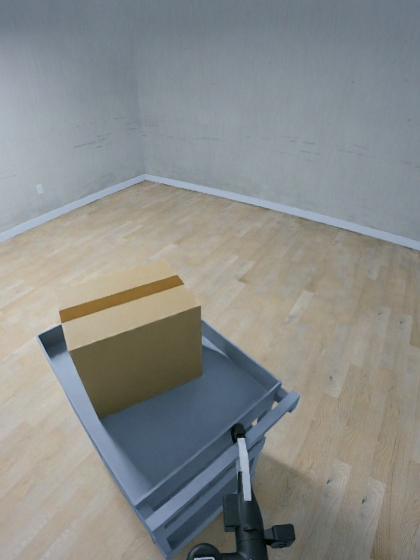

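Request:
{"fn": "move", "kwargs": {"blocking": false, "cameras": [], "r2": {"base":{"strafe_m":0.65},"contact_limits":{"strafe_m":0.7},"pace":"slow"}}}

Request:
{"fn": "wait", "kwargs": {"seconds": 7.5, "cameras": []}}

Request:
{"fn": "move", "kwargs": {"blocking": false, "cameras": [], "r2": {"base":{"rotate_rad":-0.55},"contact_limits":{"rotate_rad":0.7},"pace":"slow"}}}

Request:
{"fn": "wait", "kwargs": {"seconds": 3, "cameras": ["r2_head_left_camera","r2_head_camera","r1_head_right_camera"]}}

Scene clock: 371.30 s.
move: r2 moving
r1: as last shown
r1.lidar_m: 1.83 4.55 2.39 0.25 - 0.25 0.25 0.66 1.18 1.44 2.76 1.85
r1.servo_current: wrist_yaw_rad=59(59) wrist_pitch_rad=39(52) wrist_roll_rad=52(59) gripper_m=39(46)
r1.contact_limits: strafe_m 0.8
r1.wrist_depth_mm: - - - - - - - / - - - - - - - / - - - - - - - / - - - - - - - / - - - - - - - / - - - 199 1708 - - / - - - - 172 - -
r2.base_odometry: x=-1.947 y=-1.717 heading=+0.855
r2.turned_by_wheels: +0.000
r2.turned_by_imu: +0.000
r2.base_tilt: forward=-0.7 right=+0.1
r2.lidar_m: 0.26 0.25 3.46 1.63 2.23 2.14 1.61 1.21 1.18 1.28 1.88 0.45
r2.base_status: strafe_m moving
r2.joint_positions: lift_m=+0.684 arm_m=+0.000 wrist_yaw_rad=-0.006 wrist_pitch_rad=+0.006 wrist_roll_rad=+1.569 gripper_m=-0.037
r2.joint_status: not commanded
r2.measured_speeds: translate_m=+0.000 strafe_m=+0.055 rotate_rad=+0.000 lift_m=+0.000 arm_m=+0.000 wrist_yaw_rad=+0.000 wrist_pitch_rad=+0.000 wrist_roll_rad=+0.000
r2.motor_effort: lift_m=+20(20) arm_m=-5(6) wheel_0=-11(12) wheel_1=+7(9) wheel_2=+0(2)
r2.servo_current: wrist_yaw_rad=52(65) wrist_pitch_rad=46(52) wrist_roll_rad=59(59) gripper_m=111(111)
r2.contact_limits: strafe_m 0.7
r2.hand_pose: x=+0.4589 y=-0.0890 z=+0.8602 quat_wxyz=(+0.708, +0.707, +0.000, -0.004) (m; r2's base frame)
r2.wrist_depth_mm: - - - - - 1708 1205 / - - - 285 - 1808 1229 / - - - 301 334 343 343 / - - - 211 278 1756 - / - - - 187 248 1983 - / - - 183 165 180 - - / - 399 399 112 203 - -
pictures: none
No camera images: "cameras" was empty.

Scene clock: 378.43 s.
earlier move: r2 done
r1.base_odometry: x=-1.285 y=-0.404 heading=-2.195
r1.turned_by_wheels: +0.000
r1.turned_by_imu: +0.000
r1.base_tilt: forward=-1.6 right=+1.3
r1.lidar_m: 1.45 4.50 2.35 0.25 - 0.25 0.26 0.61 1.18 1.45 2.76 1.24
r1.base_status: not commanded
r1.joint_positions: lift_m=+0.800 arm_m=+0.000 wrist_yaw_rad=+0.300 wrist_pitch_rad=+0.002 wrist_roll_rad=+0.000 gripper_m=-0.030
r1.joint_status: not commanded
r1.measured_speeds: all 0
r1.motor_effort: lift_m=+20(20) arm_m=-3(4) wheel_0=-8(8) wheel_1=+8(8) wheel_2=+2(2)
r1.servo_current: wrist_yaw_rad=46(72) wrist_pitch_rad=39(52) wrist_roll_rad=52(65) gripper_m=46(52)
r1.contact_limits: strafe_m 0.8
r1.hand_pose: x=+0.4722 y=+0.0017 z=+0.9774 quat_wxyz=(+0.989, +0.000, +0.001, +0.149) (m; r1's base frame)
r1.wrist_depth_mm: - - - - - - - / - - - - - - - / - - - - - - - / - - - - - - - / - - - - - 1618 - / - - - 199 179 - - / - - - - 157 - -
r2.base_odometry: x=-2.426 y=-1.299 heading=+0.855
r2.turned_by_wheels: +0.000
r2.turned_by_imu: -0.003
r2.base_tilt: forward=-0.6 right=+0.0
r2.lidar_m: 0.38 0.45 2.98 1.03 1.31 1.79 1.97 1.73 1.70 1.84 2.69 0.38
r2.base_status: done
r2.joint_positions: lift_m=+0.684 arm_m=+0.000 wrist_yaw_rad=-0.009 wrist_pitch_rad=+0.006 wrist_roll_rad=+1.569 gripper_m=-0.037
r2.joint_status: not commanded
r2.measured_speeds: all 0
r2.motor_effort: lift_m=+20(20) arm_m=-4(6) wheel_0=-6(18) wheel_1=+4(9) wheel_2=-1(2)
r2.servo_current: wrist_yaw_rad=65(78) wrist_pitch_rad=52(59) wrist_roll_rad=52(59) gripper_m=104(111)
r2.contact_limits: strafe_m 0.7
r2.hand_pose: x=+0.4585 y=-0.0900 z=+0.8602 quat_wxyz=(+0.708, +0.707, -0.001, -0.005) (m; r2's base frame)
r2.wrist_depth_mm: - - - 144 200 1618 - / - - - 148 207 - - / - 436 421 154 213 - - / - 445 439 160 222 - - / - 488 469 165 228 - - / - - 183 169 180 683 - / - - - 112 245 1808 525
wait: 7.13 of 7.5 s (r2 has come to rest)
pictures: none
No camera images: "cameras" was empty.

Scene clock: 378.93 s.
move: r2 moving
r1: as last shown
r1.lidar_m: 1.43 4.50 2.38 0.25 - 0.25 0.25 0.64 1.16 1.47 2.76 1.24
r1.motor_effort: lift_m=+20(20) arm_m=-4(4) wheel_0=-8(8) wheel_1=+7(8) wheel_2=+2(2)
r1.servo_current: wrist_yaw_rad=52(65) wrist_pitch_rad=46(46) wrist_roll_rad=52(72) gripper_m=46(52)
r1.contact_limits: strafe_m 0.8
r1.wrist_depth_mm: - - - - - - - / - - - - - - - / - - - - - - - / - - - - - - - / - - - - - 1537 - / - - - 199 181 - - / - - - - 157 - -
r2.base_odometry: x=-2.426 y=-1.299 heading=+0.731
r2.turned_by_wheels: -0.124
r2.turned_by_imu: -0.120
r2.base_tilt: forward=-0.6 right=+0.0
r2.lidar_m: 0.40 0.42 2.97 1.03 1.17 1.79 1.87 1.80 1.68 1.78 2.37 0.41
r2.base_status: rotate_rad moving
r2.joint_positions: lift_m=+0.684 arm_m=+0.000 wrist_yaw_rad=+0.011 wrist_pitch_rad=+0.006 wrist_roll_rad=+1.569 gripper_m=-0.037
r2.joint_status: not commanded
r2.measured_speeds: translate_m=+0.002 strafe_m=+0.001 rotate_rad=-0.491 lift_m=+0.000 arm_m=+0.000 wrist_yaw_rad=+0.024 wrist_pitch_rad=+0.000 wrist_roll_rad=+0.000
r2.motor_effort: lift_m=+20(20) arm_m=-4(4) wheel_0=+9(14) wheel_1=+8(9) wheel_2=+17(17)
r2.servo_current: wrist_yaw_rad=59(72) wrist_pitch_rad=39(52) wrist_roll_rad=59(65) gripper_m=111(111)
r2.contact_limits: rotate_rad 0.7
r2.hand_pose: x=+0.4603 y=-0.0841 z=+0.8602 quat_wxyz=(+0.708, +0.706, +0.006, +0.002) (m; r2's base frame)
r2.wrist_depth_mm: - - - 154 211 221 1138 / - - - 157 215 1756 - / - - 508 160 220 - - / - 436 436 165 224 - - / - 469 459 167 230 - - / - - 185 171 179 - - / - - 517 112 240 1708 -
pictures: none
No camera images: "cameras" was empty.

Scene clock: 380.43 s.
earlier move: r2 done
r1.base_odometry: x=-1.285 y=-0.404 heading=-2.195
r1.turned_by_wheels: +0.000
r1.turned_by_imu: +0.000
r1.base_tilt: forward=-1.6 right=+1.3
r1.lidar_m: 1.56 4.53 2.40 0.25 - 0.25 0.27 0.65 1.20 1.46 2.76 1.21
r1.base_status: not commanded
r1.joint_positions: lift_m=+0.800 arm_m=+0.000 wrist_yaw_rad=+0.300 wrist_pitch_rad=+0.002 wrist_roll_rad=+0.000 gripper_m=-0.030
r1.joint_status: not commanded
r1.measured_speeds: all 0
r1.motor_effort: lift_m=+20(20) arm_m=-4(4) wheel_0=-8(8) wheel_1=+8(8) wheel_2=+2(2)
r1.servo_current: wrist_yaw_rad=46(65) wrist_pitch_rad=39(46) wrist_roll_rad=39(72) gripper_m=39(52)
r1.contact_limits: strafe_m 0.8
r1.hand_pose: x=+0.4722 y=+0.0017 z=+0.9774 quat_wxyz=(+0.989, +0.000, +0.001, +0.149) (m; r1's base frame)
r1.wrist_depth_mm: - - - - - - - / - - - - - - - / - - - - - - - / - - - - - - - / - - - - - - 1576 / - - - 199 181 - - / - - - - 164 - -
r2.base_odometry: x=-2.426 y=-1.300 heading=+0.305
r2.turned_by_wheels: -0.426
r2.turned_by_imu: -0.413
r2.base_tilt: forward=-0.7 right=+0.0
r2.lidar_m: 0.26 0.26 3.04 2.98 1.00 1.29 1.77 1.92 1.75 1.69 1.84 0.47
r2.base_status: done
r2.joint_positions: lift_m=+0.684 arm_m=+0.000 wrist_yaw_rad=-0.007 wrist_pitch_rad=+0.006 wrist_roll_rad=+1.569 gripper_m=-0.037
r2.joint_status: not commanded
r2.measured_speeds: all 0
r2.motor_effort: lift_m=+20(20) arm_m=-5(5) wheel_0=+1(16) wheel_1=+6(9) wheel_2=-2(20)
r2.servo_current: wrist_yaw_rad=59(78) wrist_pitch_rad=46(52) wrist_roll_rad=39(65) gripper_m=104(111)
r2.contact_limits: rotate_rad 0.7
r2.hand_pose: x=+0.4587 y=-0.0894 z=+0.8602 quat_wxyz=(+0.708, +0.707, +0.000, -0.005) (m; r2's base frame)
r2.wrist_depth_mm: - - - - - 1756 1182 / - - - 278 - 1756 1160 / - - - 298 330 334 334 / - - - 211 285 1808 1281 / - - - 189 247 1921 - / - - 184 167 179 - - / - 399 399 112 204 - -
wait: 1.50 of 3 s (r2 has come to rest)
pictures: r1_head_right_camera, r2_head_camera, r2_head_left_camera
Images, in order (width x height): r1_head_right_camera 420x672, r2_head_camera 420x560, r2_head_left_camera 420x672.

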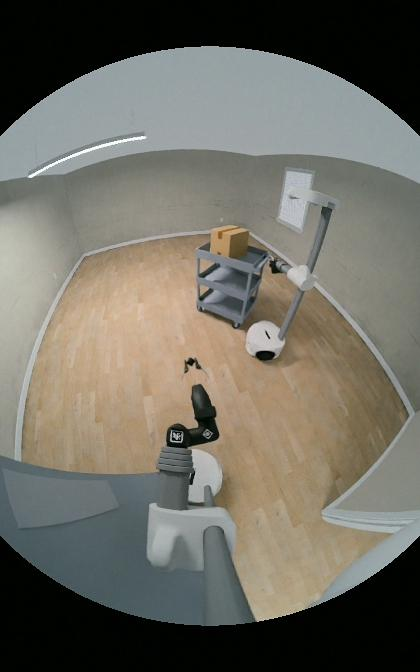

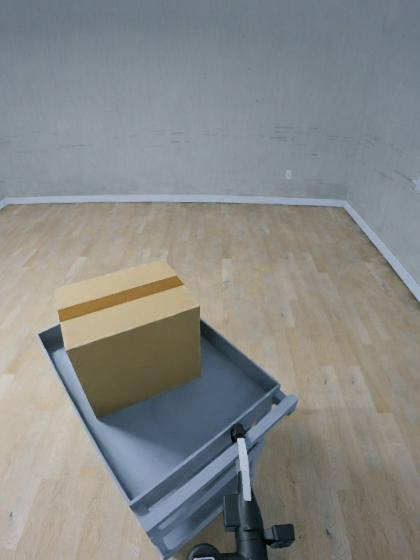

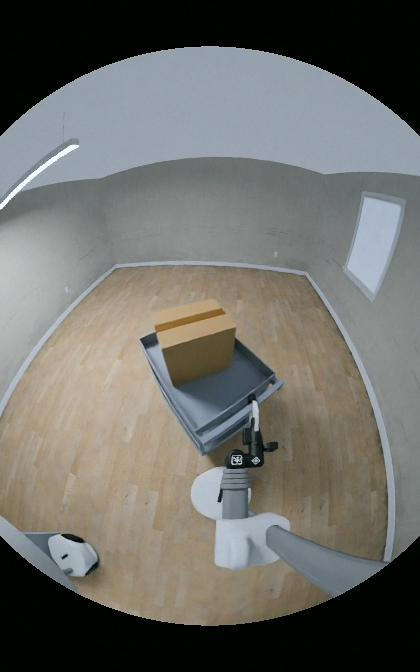

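Request:
{"fn": "move", "kwargs": {"blocking": false, "cameras": [], "r1": {"joints":{"wrist_yaw_rad":1.0}}, "r2": {"base":{"strafe_m":0.4,"translate_m":-0.25},"contact_limits":{"strafe_m":0.7},"pace":"slow"}}}

Request:
{"fn": "wait", "kwargs": {"seconds": 2.5, "cameras": []}}

Request:
{"fn": "wait", "kwargs": {"seconds": 6.5, "cameras": ["r2_head_left_camera","r2_head_camera"]}}

Scene clock: 400.57 s.
move: r1 moving; r2 moving
r1.base_odometry: x=-1.285 y=-0.404 heading=-2.195
r1.turned_by_wheels: +0.000
r1.turned_by_imu: +0.000
r1.base_tilt: forward=-1.6 right=+1.3
r1.lidar_m: 1.51 4.49 2.41 0.25 - 0.25 0.26 0.68 1.18 1.49 2.76 1.22
r1.base_status: not commanded
r1.joint_positions: lift_m=+0.800 arm_m=+0.000 wrist_yaw_rad=+0.867 wrist_pitch_rad=+0.002 wrist_roll_rad=+0.000 gripper_m=-0.030
r1.joint_status: wrist_yaw_rad moving
r1.measured_speeds: translate_m=+0.000 strafe_m=+0.000 rotate_rad=+0.000 lift_m=+0.000 arm_m=+0.000 wrist_yaw_rad=+1.440 wrist_pitch_rad=+0.000 wrist_roll_rad=+0.000
r1.motor_effort: lift_m=+20(20) arm_m=-4(4) wheel_0=-8(8) wheel_1=+7(8) wheel_2=+2(2)
r1.servo_current: wrist_yaw_rad=52(117) wrist_pitch_rad=46(46) wrist_roll_rad=46(72) gripper_m=46(46)
r1.contact_limits: strafe_m 0.8
r1.hand_pose: x=+0.4243 y=+0.1632 z=+0.9774 quat_wxyz=(+0.908, +0.000, +0.001, +0.420) (m; r1's base frame)
r1.wrist_depth_mm: - - - - - - - / - - - - - - - / - - - - - - - / - - - - - - - / - - - - - - - / - - - 199 - - - / - - - - 172 - -
r2.base_odometry: x=-2.435 y=-1.291 heading=+0.305
r2.turned_by_wheels: +0.000
r2.turned_by_imu: +0.000
r2.base_tilt: forward=-0.7 right=+0.1
r2.lidar_m: 0.25 0.25 3.03 2.96 1.12 1.25 1.80 1.94 1.77 1.70 1.85 0.47
r2.base_status: translate_m moving; strafe_m moving
r2.joint_positions: lift_m=+0.684 arm_m=+0.000 wrist_yaw_rad=-0.007 wrist_pitch_rad=+0.006 wrist_roll_rad=+1.569 gripper_m=-0.037
r2.joint_status: not commanded
r2.measured_speeds: translate_m=-0.026 strafe_m=+0.041 rotate_rad=+0.001 lift_m=+0.000 arm_m=+0.000 wrist_yaw_rad=+0.000 wrist_pitch_rad=+0.000 wrist_roll_rad=+0.000
r2.motor_effort: lift_m=+20(20) arm_m=-4(4) wheel_0=-12(12) wheel_1=+5(8) wheel_2=+7(8)
r2.servo_current: wrist_yaw_rad=65(65) wrist_pitch_rad=52(52) wrist_roll_rad=39(52) gripper_m=104(111)
r2.contact_limits: strafe_m 0.7
r2.hand_pose: x=+0.4587 y=-0.0894 z=+0.8602 quat_wxyz=(+0.708, +0.707, +0.000, -0.005) (m; r2's base frame)
r2.wrist_depth_mm: - - - - - 1708 1205 / - - - 277 - 1708 1182 / - - - 297 327 336 340 / - - - 210 282 1756 1281 / - - - 188 250 1863 - / - - 183 164 179 - - / - 397 399 112 204 - -
pictures: none
No camera images: "cameras" was empty.

Scene clock: 401.13 s.
earlier move: r1 done; r2 moving
r1.base_odometry: x=-1.285 y=-0.404 heading=-2.195
r1.turned_by_wheels: +0.000
r1.turned_by_imu: +0.000
r1.base_tilt: forward=-1.6 right=+1.3
r1.lidar_m: 1.51 4.52 2.40 0.25 - 0.25 0.27 0.66 1.18 1.47 2.77 1.16
r1.base_status: not commanded
r1.joint_positions: lift_m=+0.800 arm_m=+0.000 wrist_yaw_rad=+0.997 wrist_pitch_rad=+0.002 wrist_roll_rad=+0.000 gripper_m=-0.030
r1.joint_status: all done
r1.measured_speeds: all 0
r1.motor_effort: lift_m=+20(20) arm_m=-3(4) wheel_0=-8(8) wheel_1=+7(8) wheel_2=+2(2)
r1.servo_current: wrist_yaw_rad=46(117) wrist_pitch_rad=46(46) wrist_roll_rad=59(72) gripper_m=52(52)
r1.contact_limits: strafe_m 0.8
r1.hand_pose: x=+0.4008 y=+0.1948 z=+0.9774 quat_wxyz=(+0.878, -0.001, +0.001, +0.478) (m; r1's base frame)
r1.wrist_depth_mm: - - - - - - - / - - - - - - - / - - - - - - - / - - - - - - - / - - - - - - - / - - - 198 - - - / - 1983 - - 172 - -
r2.base_odometry: x=-2.469 y=-1.263 heading=+0.305
r2.turned_by_wheels: +0.000
r2.turned_by_imu: -0.001
r2.base_tilt: forward=-0.6 right=+0.0
r2.lidar_m: 0.29 0.26 2.99 2.94 1.10 1.20 1.75 1.88 1.79 1.76 1.88 0.43
r2.base_status: translate_m moving; strafe_m moving
r2.joint_positions: lift_m=+0.684 arm_m=+0.000 wrist_yaw_rad=-0.007 wrist_pitch_rad=+0.006 wrist_roll_rad=+1.569 gripper_m=-0.037
r2.joint_status: not commanded
r2.measured_speeds: translate_m=-0.054 strafe_m=+0.086 rotate_rad=-0.002 lift_m=+0.000 arm_m=+0.000 wrist_yaw_rad=+0.000 wrist_pitch_rad=+0.000 wrist_roll_rad=+0.000
r2.motor_effort: lift_m=+20(20) arm_m=-4(5) wheel_0=-11(16) wheel_1=+6(8) wheel_2=+4(8)
r2.servo_current: wrist_yaw_rad=52(65) wrist_pitch_rad=46(52) wrist_roll_rad=46(59) gripper_m=111(111)
r2.contact_limits: strafe_m 0.7
r2.hand_pose: x=+0.4587 y=-0.0894 z=+0.8602 quat_wxyz=(+0.708, +0.707, +0.000, -0.005) (m; r2's base frame)
r2.wrist_depth_mm: - - - - - 1756 1182 / - - - 266 - 1756 1205 / - - - 286 314 330 334 / - - - 202 271 1756 - / - - - 186 245 1921 - / - - 183 164 180 - - / - 402 402 112 209 - -
wait: 0.57 of 2.5 s (r1 has come to rest)
pictures: none
No camera images: "cameras" was empty.

Scene clock: 406.07 s.
earlier move: r2 done
r1.base_odometry: x=-1.285 y=-0.404 heading=-2.195
r1.turned_by_wheels: +0.000
r1.turned_by_imu: +0.000
r1.base_tilt: forward=-1.6 right=+1.3
r1.lidar_m: 0.84 4.53 2.38 0.25 - 0.25 0.25 0.64 1.17 1.47 2.76 0.74
r1.base_status: not commanded
r1.joint_positions: lift_m=+0.800 arm_m=+0.000 wrist_yaw_rad=+0.997 wrist_pitch_rad=+0.002 wrist_roll_rad=+0.000 gripper_m=-0.030
r1.joint_status: all done
r1.measured_speeds: all 0
r1.motor_effort: lift_m=+20(20) arm_m=-4(4) wheel_0=-7(8) wheel_1=+7(8) wheel_2=+2(2)
r1.servo_current: wrist_yaw_rad=46(117) wrist_pitch_rad=46(52) wrist_roll_rad=46(72) gripper_m=46(52)
r1.contact_limits: strafe_m 0.8
r1.hand_pose: x=+0.4008 y=+0.1948 z=+0.9774 quat_wxyz=(+0.878, -0.001, +0.001, +0.478) (m; r1's base frame)
r1.wrist_depth_mm: - - - - - - - / - - - - - - - / - - - - - - - / - - - - - - - / - - - - - - - / - - - 199 - - - / - 1983 - - 172 - -
r2.base_odometry: x=-2.785 y=-0.993 heading=+0.305
r2.turned_by_wheels: +0.001
r2.turned_by_imu: -0.001
r2.base_tilt: forward=-0.7 right=+0.1
r2.lidar_m: 0.39 0.42 2.67 2.59 0.69 0.77 1.54 1.62 2.13 2.09 2.24 0.41
r2.base_status: done
r2.joint_positions: lift_m=+0.684 arm_m=+0.000 wrist_yaw_rad=-0.008 wrist_pitch_rad=+0.006 wrist_roll_rad=+1.569 gripper_m=-0.037
r2.joint_status: not commanded
r2.measured_speeds: all 0
r2.motor_effort: lift_m=+20(20) arm_m=-4(5) wheel_0=-5(17) wheel_1=+5(8) wheel_2=+5(8)
r2.servo_current: wrist_yaw_rad=59(72) wrist_pitch_rad=46(52) wrist_roll_rad=46(65) gripper_m=104(111)
r2.contact_limits: strafe_m 0.7
r2.hand_pose: x=+0.4586 y=-0.0897 z=+0.8602 quat_wxyz=(+0.708, +0.707, -0.001, -0.005) (m; r2's base frame)
r2.wrist_depth_mm: - - - 159 218 1397 1118 / - - - 162 220 1708 - / - - 564 163 224 - - / - 436 436 166 228 - - / - 462 459 169 231 - - / - - 183 171 179 - - / - - 508 112 237 - -
wait: 4.93 of 6.5 s (r2 has come to rest)
pictures: r2_head_camera, r2_head_left_camera
Images, in order (width x height): r2_head_camera 420x560, r2_head_left_camera 420x672.

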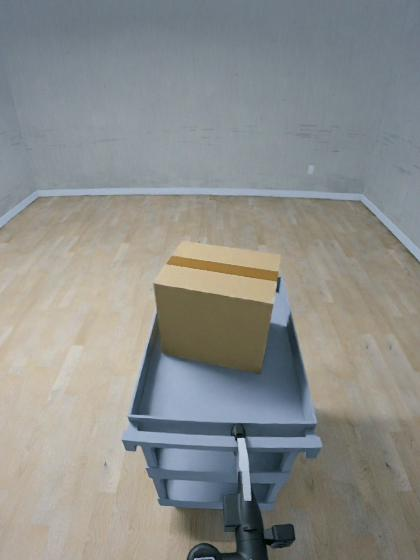

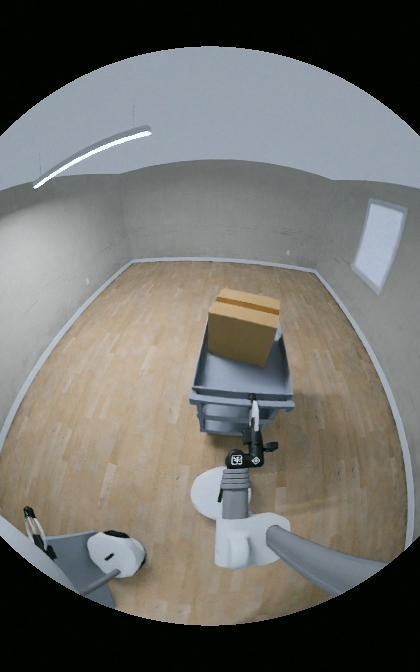

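Request:
{"fn": "move", "kwargs": {"blocking": false, "cameras": ["r2_head_left_camera","r2_head_right_camera"]}}

Scene clock: 425.97 s.
r1.base_odometry: x=-1.285 y=-0.404 heading=-2.195
r1.turned_by_wheels: +0.000
r1.turned_by_imu: +0.000
r1.base_tilt: forward=-1.6 right=+1.3
r1.lidar_m: 0.81 4.52 2.36 0.25 - 0.25 0.25 0.66 1.16 1.44 2.78 0.76
r1.base_status: not commanded
r1.joint_positions: lift_m=+0.800 arm_m=+0.000 wrist_yaw_rad=+0.997 wrist_pitch_rad=+0.002 wrist_roll_rad=+0.000 gripper_m=-0.030
r1.joint_status: all done
r1.measured_speeds: all 0
r1.motor_effort: lift_m=+20(20) arm_m=-3(4) wheel_0=-7(8) wheel_1=+6(8) wheel_2=+2(2)
r1.servo_current: wrist_yaw_rad=59(117) wrist_pitch_rad=39(52) wrist_roll_rad=52(72) gripper_m=39(52)
r1.contact_limits: strafe_m 0.8
r1.hand_pose: x=+0.4008 y=+0.1948 z=+0.9774 quat_wxyz=(+0.878, -0.001, +0.001, +0.478) (m; r1's base frame)
r1.wrist_depth_mm: - - - - - - - / - - - - - - - / - - - - - - - / - - - - - - - / - - - - - - - / - - - 199 - - - / - 1983 - - 173 - -
r2.base_odometry: x=-2.785 y=-0.993 heading=+0.305
r2.turned_by_wheels: +0.000
r2.turned_by_imu: +0.000
r2.base_tilt: forward=-0.7 right=+0.1
r2.lidar_m: 0.40 0.43 2.68 2.59 0.69 0.78 1.53 1.63 2.13 2.08 2.24 0.40
r2.base_status: done
r2.joint_positions: lift_m=+0.684 arm_m=+0.000 wrist_yaw_rad=-0.008 wrist_pitch_rad=+0.006 wrist_roll_rad=+1.569 gripper_m=-0.037
r2.joint_status: not commanded
r2.measured_speeds: all 0
r2.motor_effort: lift_m=+20(20) arm_m=-4(5) wheel_0=-5(17) wheel_1=+5(8) wheel_2=+5(8)
r2.servo_current: wrist_yaw_rad=52(72) wrist_pitch_rad=46(52) wrist_roll_rad=52(65) gripper_m=111(111)
r2.contact_limits: strafe_m 0.7
r2.hand_pose: x=+0.4586 y=-0.0897 z=+0.8602 quat_wxyz=(+0.708, +0.707, -0.001, -0.005) (m; r2's base frame)
r2.wrist_depth_mm: - - - 159 217 1366 1118 / - - - 162 221 1756 - / - - 559 164 224 - - / - 433 430 166 228 - - / - 469 455 170 231 - - / - - 183 172 179 - - / - - 508 112 236 1756 -
pictures: r2_head_left_camera, r2_head_right_camera
Images, in order (width x height): r2_head_left_camera 420x672, r2_head_right_camera 420x672.

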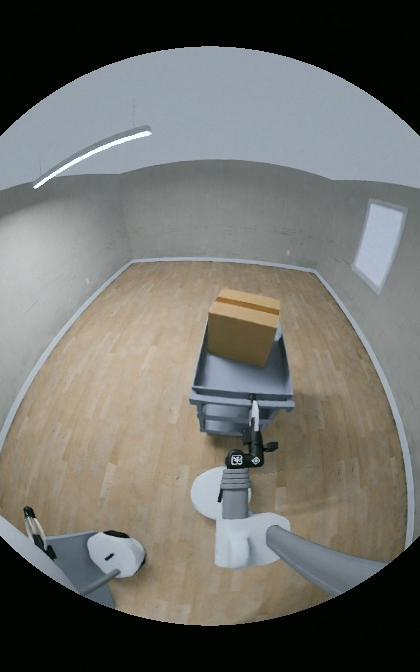

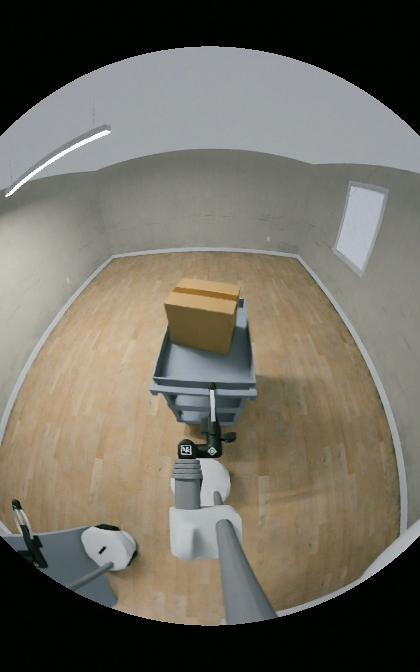

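Request:
{"fn": "move", "kwargs": {"blocking": false, "r2": {"base":{"translate_m":-0.3},"pace":"slow"}, "cameras": []}}

Request:
{"fn": "wait", "kwargs": {"seconds": 5, "cameras": ["r2_head_left_camera","r1_head_right_camera"]}}

Scene clock: 432.57 s.
move: r2 moving
r1: as last shown
r1.lidar_m: 0.84 4.50 2.37 0.25 - 0.25 0.25 0.65 1.17 1.45 2.76 0.77
r1.motor_effort: lift_m=+20(20) arm_m=-4(4) wheel_0=-8(8) wheel_1=+7(7) wheel_2=+2(2)
r1.servo_current: wrist_yaw_rad=46(59) wrist_pitch_rad=46(46) wrist_roll_rad=52(65) gripper_m=46(52)
r1.contact_limits: strafe_m 0.8
r1.wrist_depth_mm: - - - - - - - / - - - - - - - / - - - - - - - / - - - - - - - / - - - - - - - / - - - 199 - - - / - 1983 - - 172 - -
r2.base_odometry: x=-2.796 y=-0.997 heading=+0.305
r2.turned_by_wheels: +0.000
r2.turned_by_imu: +0.001
r2.base_tilt: forward=-0.6 right=+0.1
r2.lidar_m: 0.39 0.45 2.66 2.59 0.68 0.78 1.52 1.61 2.13 2.08 2.23 0.40
r2.base_status: translate_m moving
r2.joint_positions: lift_m=+0.684 arm_m=+0.000 wrist_yaw_rad=+0.001 wrist_pitch_rad=+0.006 wrist_roll_rad=+1.569 gripper_m=-0.037
r2.joint_status: not commanded
r2.measured_speeds: translate_m=-0.050 strafe_m=+0.001 rotate_rad=-0.002 lift_m=+0.000 arm_m=+0.000 wrist_yaw_rad=+0.026 wrist_pitch_rad=+0.000 wrist_roll_rad=+0.000
r2.motor_effort: lift_m=+20(20) arm_m=-4(5) wheel_0=-11(11) wheel_1=-8(8) wheel_2=+15(15)
r2.servo_current: wrist_yaw_rad=52(65) wrist_pitch_rad=39(52) wrist_roll_rad=46(59) gripper_m=111(111)
r2.hand_pose: x=+0.4594 y=-0.0871 z=+0.8602 quat_wxyz=(+0.708, +0.707, +0.003, -0.002) (m; r2's base frame)
r2.wrist_depth_mm: - - - 154 212 240 1118 / - - - 158 216 - - / - - 480 160 221 - - / - 442 436 165 224 - - / - 473 462 168 230 - - / - - 184 171 179 - - / - - 521 112 239 1756 -
pictures: none
No camera images: "cameras" was empty.

Scene clock: 436.33 s.
earlier move: r2 done
r1.base_odometry: x=-1.285 y=-0.404 heading=-2.195
r1.turned_by_wheels: +0.000
r1.turned_by_imu: +0.000
r1.base_tilt: forward=-1.6 right=+1.3
r1.lidar_m: 1.00 4.52 2.38 0.25 - 0.25 0.27 0.62 1.20 1.43 0.62 0.58
r1.base_status: not commanded
r1.joint_positions: lift_m=+0.800 arm_m=+0.000 wrist_yaw_rad=+0.997 wrist_pitch_rad=+0.002 wrist_roll_rad=+0.000 gripper_m=-0.030
r1.joint_status: not commanded
r1.measured_speeds: all 0
r1.motor_effort: lift_m=+20(20) arm_m=-3(4) wheel_0=-8(8) wheel_1=+7(7) wheel_2=+2(2)
r1.servo_current: wrist_yaw_rad=39(72) wrist_pitch_rad=39(52) wrist_roll_rad=46(65) gripper_m=46(52)
r1.contact_limits: strafe_m 0.8
r1.hand_pose: x=+0.4008 y=+0.1948 z=+0.9774 quat_wxyz=(+0.878, -0.001, +0.001, +0.478) (m; r1's base frame)
r1.wrist_depth_mm: - - - - - - - / - - - - - - - / - - - - - - - / - - - - - - - / - - - - - - - / - - - 199 - - - / - 1983 - - 172 - -
r2.base_odometry: x=-3.070 y=-1.083 heading=+0.306
r2.turned_by_wheels: +0.000
r2.turned_by_imu: +0.002
r2.base_tilt: forward=-0.6 right=+0.1
r2.lidar_m: 0.42 0.43 2.70 0.58 0.56 1.20 1.25 1.28 1.93 2.07 2.20 0.40
r2.base_status: done
r2.joint_positions: lift_m=+0.684 arm_m=+0.000 wrist_yaw_rad=+0.006 wrist_pitch_rad=+0.006 wrist_roll_rad=+1.569 gripper_m=-0.037
r2.joint_status: not commanded
r2.measured_speeds: all 0
r2.motor_effort: lift_m=+20(20) arm_m=-4(5) wheel_0=-1(11) wheel_1=-5(9) wheel_2=+8(17)
r2.servo_current: wrist_yaw_rad=59(65) wrist_pitch_rad=46(52) wrist_roll_rad=39(65) gripper_m=104(111)
r2.hand_pose: x=+0.4598 y=-0.0857 z=+0.8602 quat_wxyz=(+0.708, +0.707, +0.004, +0.000) (m; r2's base frame)
r2.wrist_depth_mm: - - - 140 195 1499 - / - - - 144 202 - - / - 418 413 149 211 - - / - 445 439 156 218 - - / - 488 480 163 228 - - / - - 185 169 179 707 - / - - - 112 247 1808 517
wait: 3.77 of 5 s (r2 has come to rest)
pictures: r1_head_right_camera, r2_head_left_camera
Images, in order (width x height): r1_head_right_camera 420x672, r2_head_left_camera 420x672.

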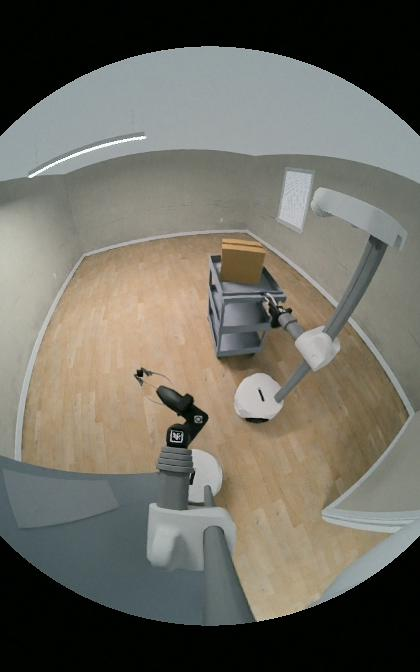

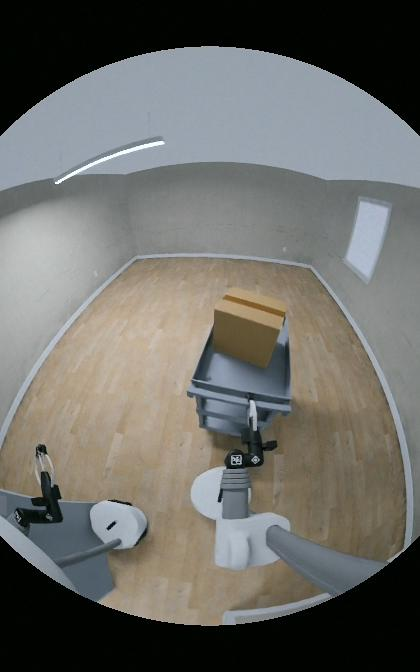

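Request:
{"fn": "move", "kwargs": {"blocking": false, "r2": {"base":{"translate_m":-0.2},"pace":"slow"}, "cameras": []}}

Request:
{"fn": "wait", "kwargs": {"seconds": 5, "cameras": ["r1_head_right_camera","r2_head_left_camera","r2_head_right_camera"]}}

Scene clock: 447.23 s.
move: r2 moving
r1: as last shown
r1.base_tilt: forward=-1.6 right=+1.2
r1.lidar_m: 0.99 4.52 2.39 0.25 - 0.25 0.26 0.65 1.16 1.43 0.63 0.59
r1.servo_current: wrist_yaw_rad=39(65) wrist_pitch_rad=39(46) wrist_roll_rad=46(59) gripper_m=52(52)
r1.contact_limits: strafe_m 0.8
r2.base_odometry: x=-3.082 y=-1.087 heading=+0.306
r2.turned_by_wheels: +0.001
r2.turned_by_imu: +0.001
r2.base_tilt: forward=-0.7 right=+0.1
r2.lidar_m: 0.41 0.44 2.70 0.57 0.56 1.17 1.22 1.30 1.89 2.07 2.19 0.39
r2.base_status: translate_m moving
r2.joint_positions: lift_m=+0.684 arm_m=+0.000 wrist_yaw_rad=+0.006 wrist_pitch_rad=+0.006 wrist_roll_rad=+1.569 gripper_m=-0.037
r2.joint_status: not commanded
r2.measured_speeds: translate_m=-0.049 strafe_m=+0.000 rotate_rad=+0.000 lift_m=+0.000 arm_m=+0.000 wrist_yaw_rad=+0.000 wrist_pitch_rad=+0.000 wrist_roll_rad=+0.000
r2.motor_effort: lift_m=+20(20) arm_m=-4(4) wheel_0=-2(5) wheel_1=-6(8) wheel_2=+15(15)
r2.servo_current: wrist_yaw_rad=59(65) wrist_pitch_rad=39(52) wrist_roll_rad=52(59) gripper_m=104(111)
r2.hand_pose: x=+0.4598 y=-0.0857 z=+0.8602 quat_wxyz=(+0.708, +0.707, +0.004, +0.000) (m; r2's base frame)
r2.wrist_depth_mm: - - - 139 194 1576 - / - - - 143 202 - - / - 418 415 149 211 - - / - 445 439 156 218 - - / - - 477 163 228 - - / - - 184 169 179 699 - / - - - 112 248 1863 535
pictures: none
No camera images: "cameras" was empty.

Scene clock: 450.00 s.
earlier move: r2 done
r1.base_odometry: x=-1.285 y=-0.404 heading=-2.195
r1.turned_by_wheels: +0.000
r1.turned_by_imu: +0.000
r1.base_tilt: forward=-1.6 right=+1.2
r1.lidar_m: 0.87 4.49 2.36 0.25 - 0.25 0.26 0.66 1.16 1.47 0.50 0.54
r1.base_status: not commanded
r1.joint_positions: lift_m=+0.800 arm_m=+0.000 wrist_yaw_rad=+0.997 wrist_pitch_rad=+0.002 wrist_roll_rad=+0.000 gripper_m=-0.030
r1.joint_status: not commanded
r1.measured_speeds: all 0
r1.motor_effort: lift_m=+20(20) arm_m=-3(4) wheel_0=-8(8) wheel_1=+7(7) wheel_2=+2(2)
r1.servo_current: wrist_yaw_rad=39(72) wrist_pitch_rad=39(52) wrist_roll_rad=46(65) gripper_m=46(52)
r1.contact_limits: strafe_m 0.8
r1.hand_pose: x=+0.4008 y=+0.1948 z=+0.9774 quat_wxyz=(+0.878, -0.001, +0.001, +0.478) (m; r1's base frame)
r1.wrist_depth_mm: - - - - - - - / - - - - - - - / - - - - - - - / - - - - - - - / - - - - - - - / - - - 200 - - - / - 1983 - - 172 - -
r2.base_odometry: x=-3.261 y=-1.144 heading=+0.306
r2.turned_by_wheels: +0.000
r2.turned_by_imu: +0.001
r2.base_tilt: forward=-0.6 right=+0.0
r2.lidar_m: 0.41 0.44 0.63 0.51 0.54 1.14 1.03 1.12 1.60 2.04 2.17 0.39
r2.base_status: done
r2.joint_positions: lift_m=+0.684 arm_m=+0.000 wrist_yaw_rad=+0.006 wrist_pitch_rad=+0.006 wrist_roll_rad=+1.569 gripper_m=-0.037
r2.joint_status: not commanded
r2.measured_speeds: all 0
r2.motor_effort: lift_m=+20(20) arm_m=-4(5) wheel_0=+0(7) wheel_1=-4(8) wheel_2=+8(16)
r2.servo_current: wrist_yaw_rad=39(65) wrist_pitch_rad=46(52) wrist_roll_rad=59(59) gripper_m=104(111)
r2.hand_pose: x=+0.4598 y=-0.0857 z=+0.8602 quat_wxyz=(+0.708, +0.707, +0.004, +0.000) (m; r2's base frame)
r2.wrist_depth_mm: - - - 130 185 1464 - / - - 530 138 195 - - / - 410 407 144 204 - - / - 455 442 151 215 - - / - - 492 159 227 - - / - - 184 167 179 661 - / - - - 112 - 1756 508
wait: 2.77 of 5 s (r2 has come to rest)
pictures: r1_head_right_camera, r2_head_left_camera, r2_head_right_camera
Images, in order (width x height): r1_head_right_camera 420x672, r2_head_left_camera 420x672, r2_head_right_camera 420x672.

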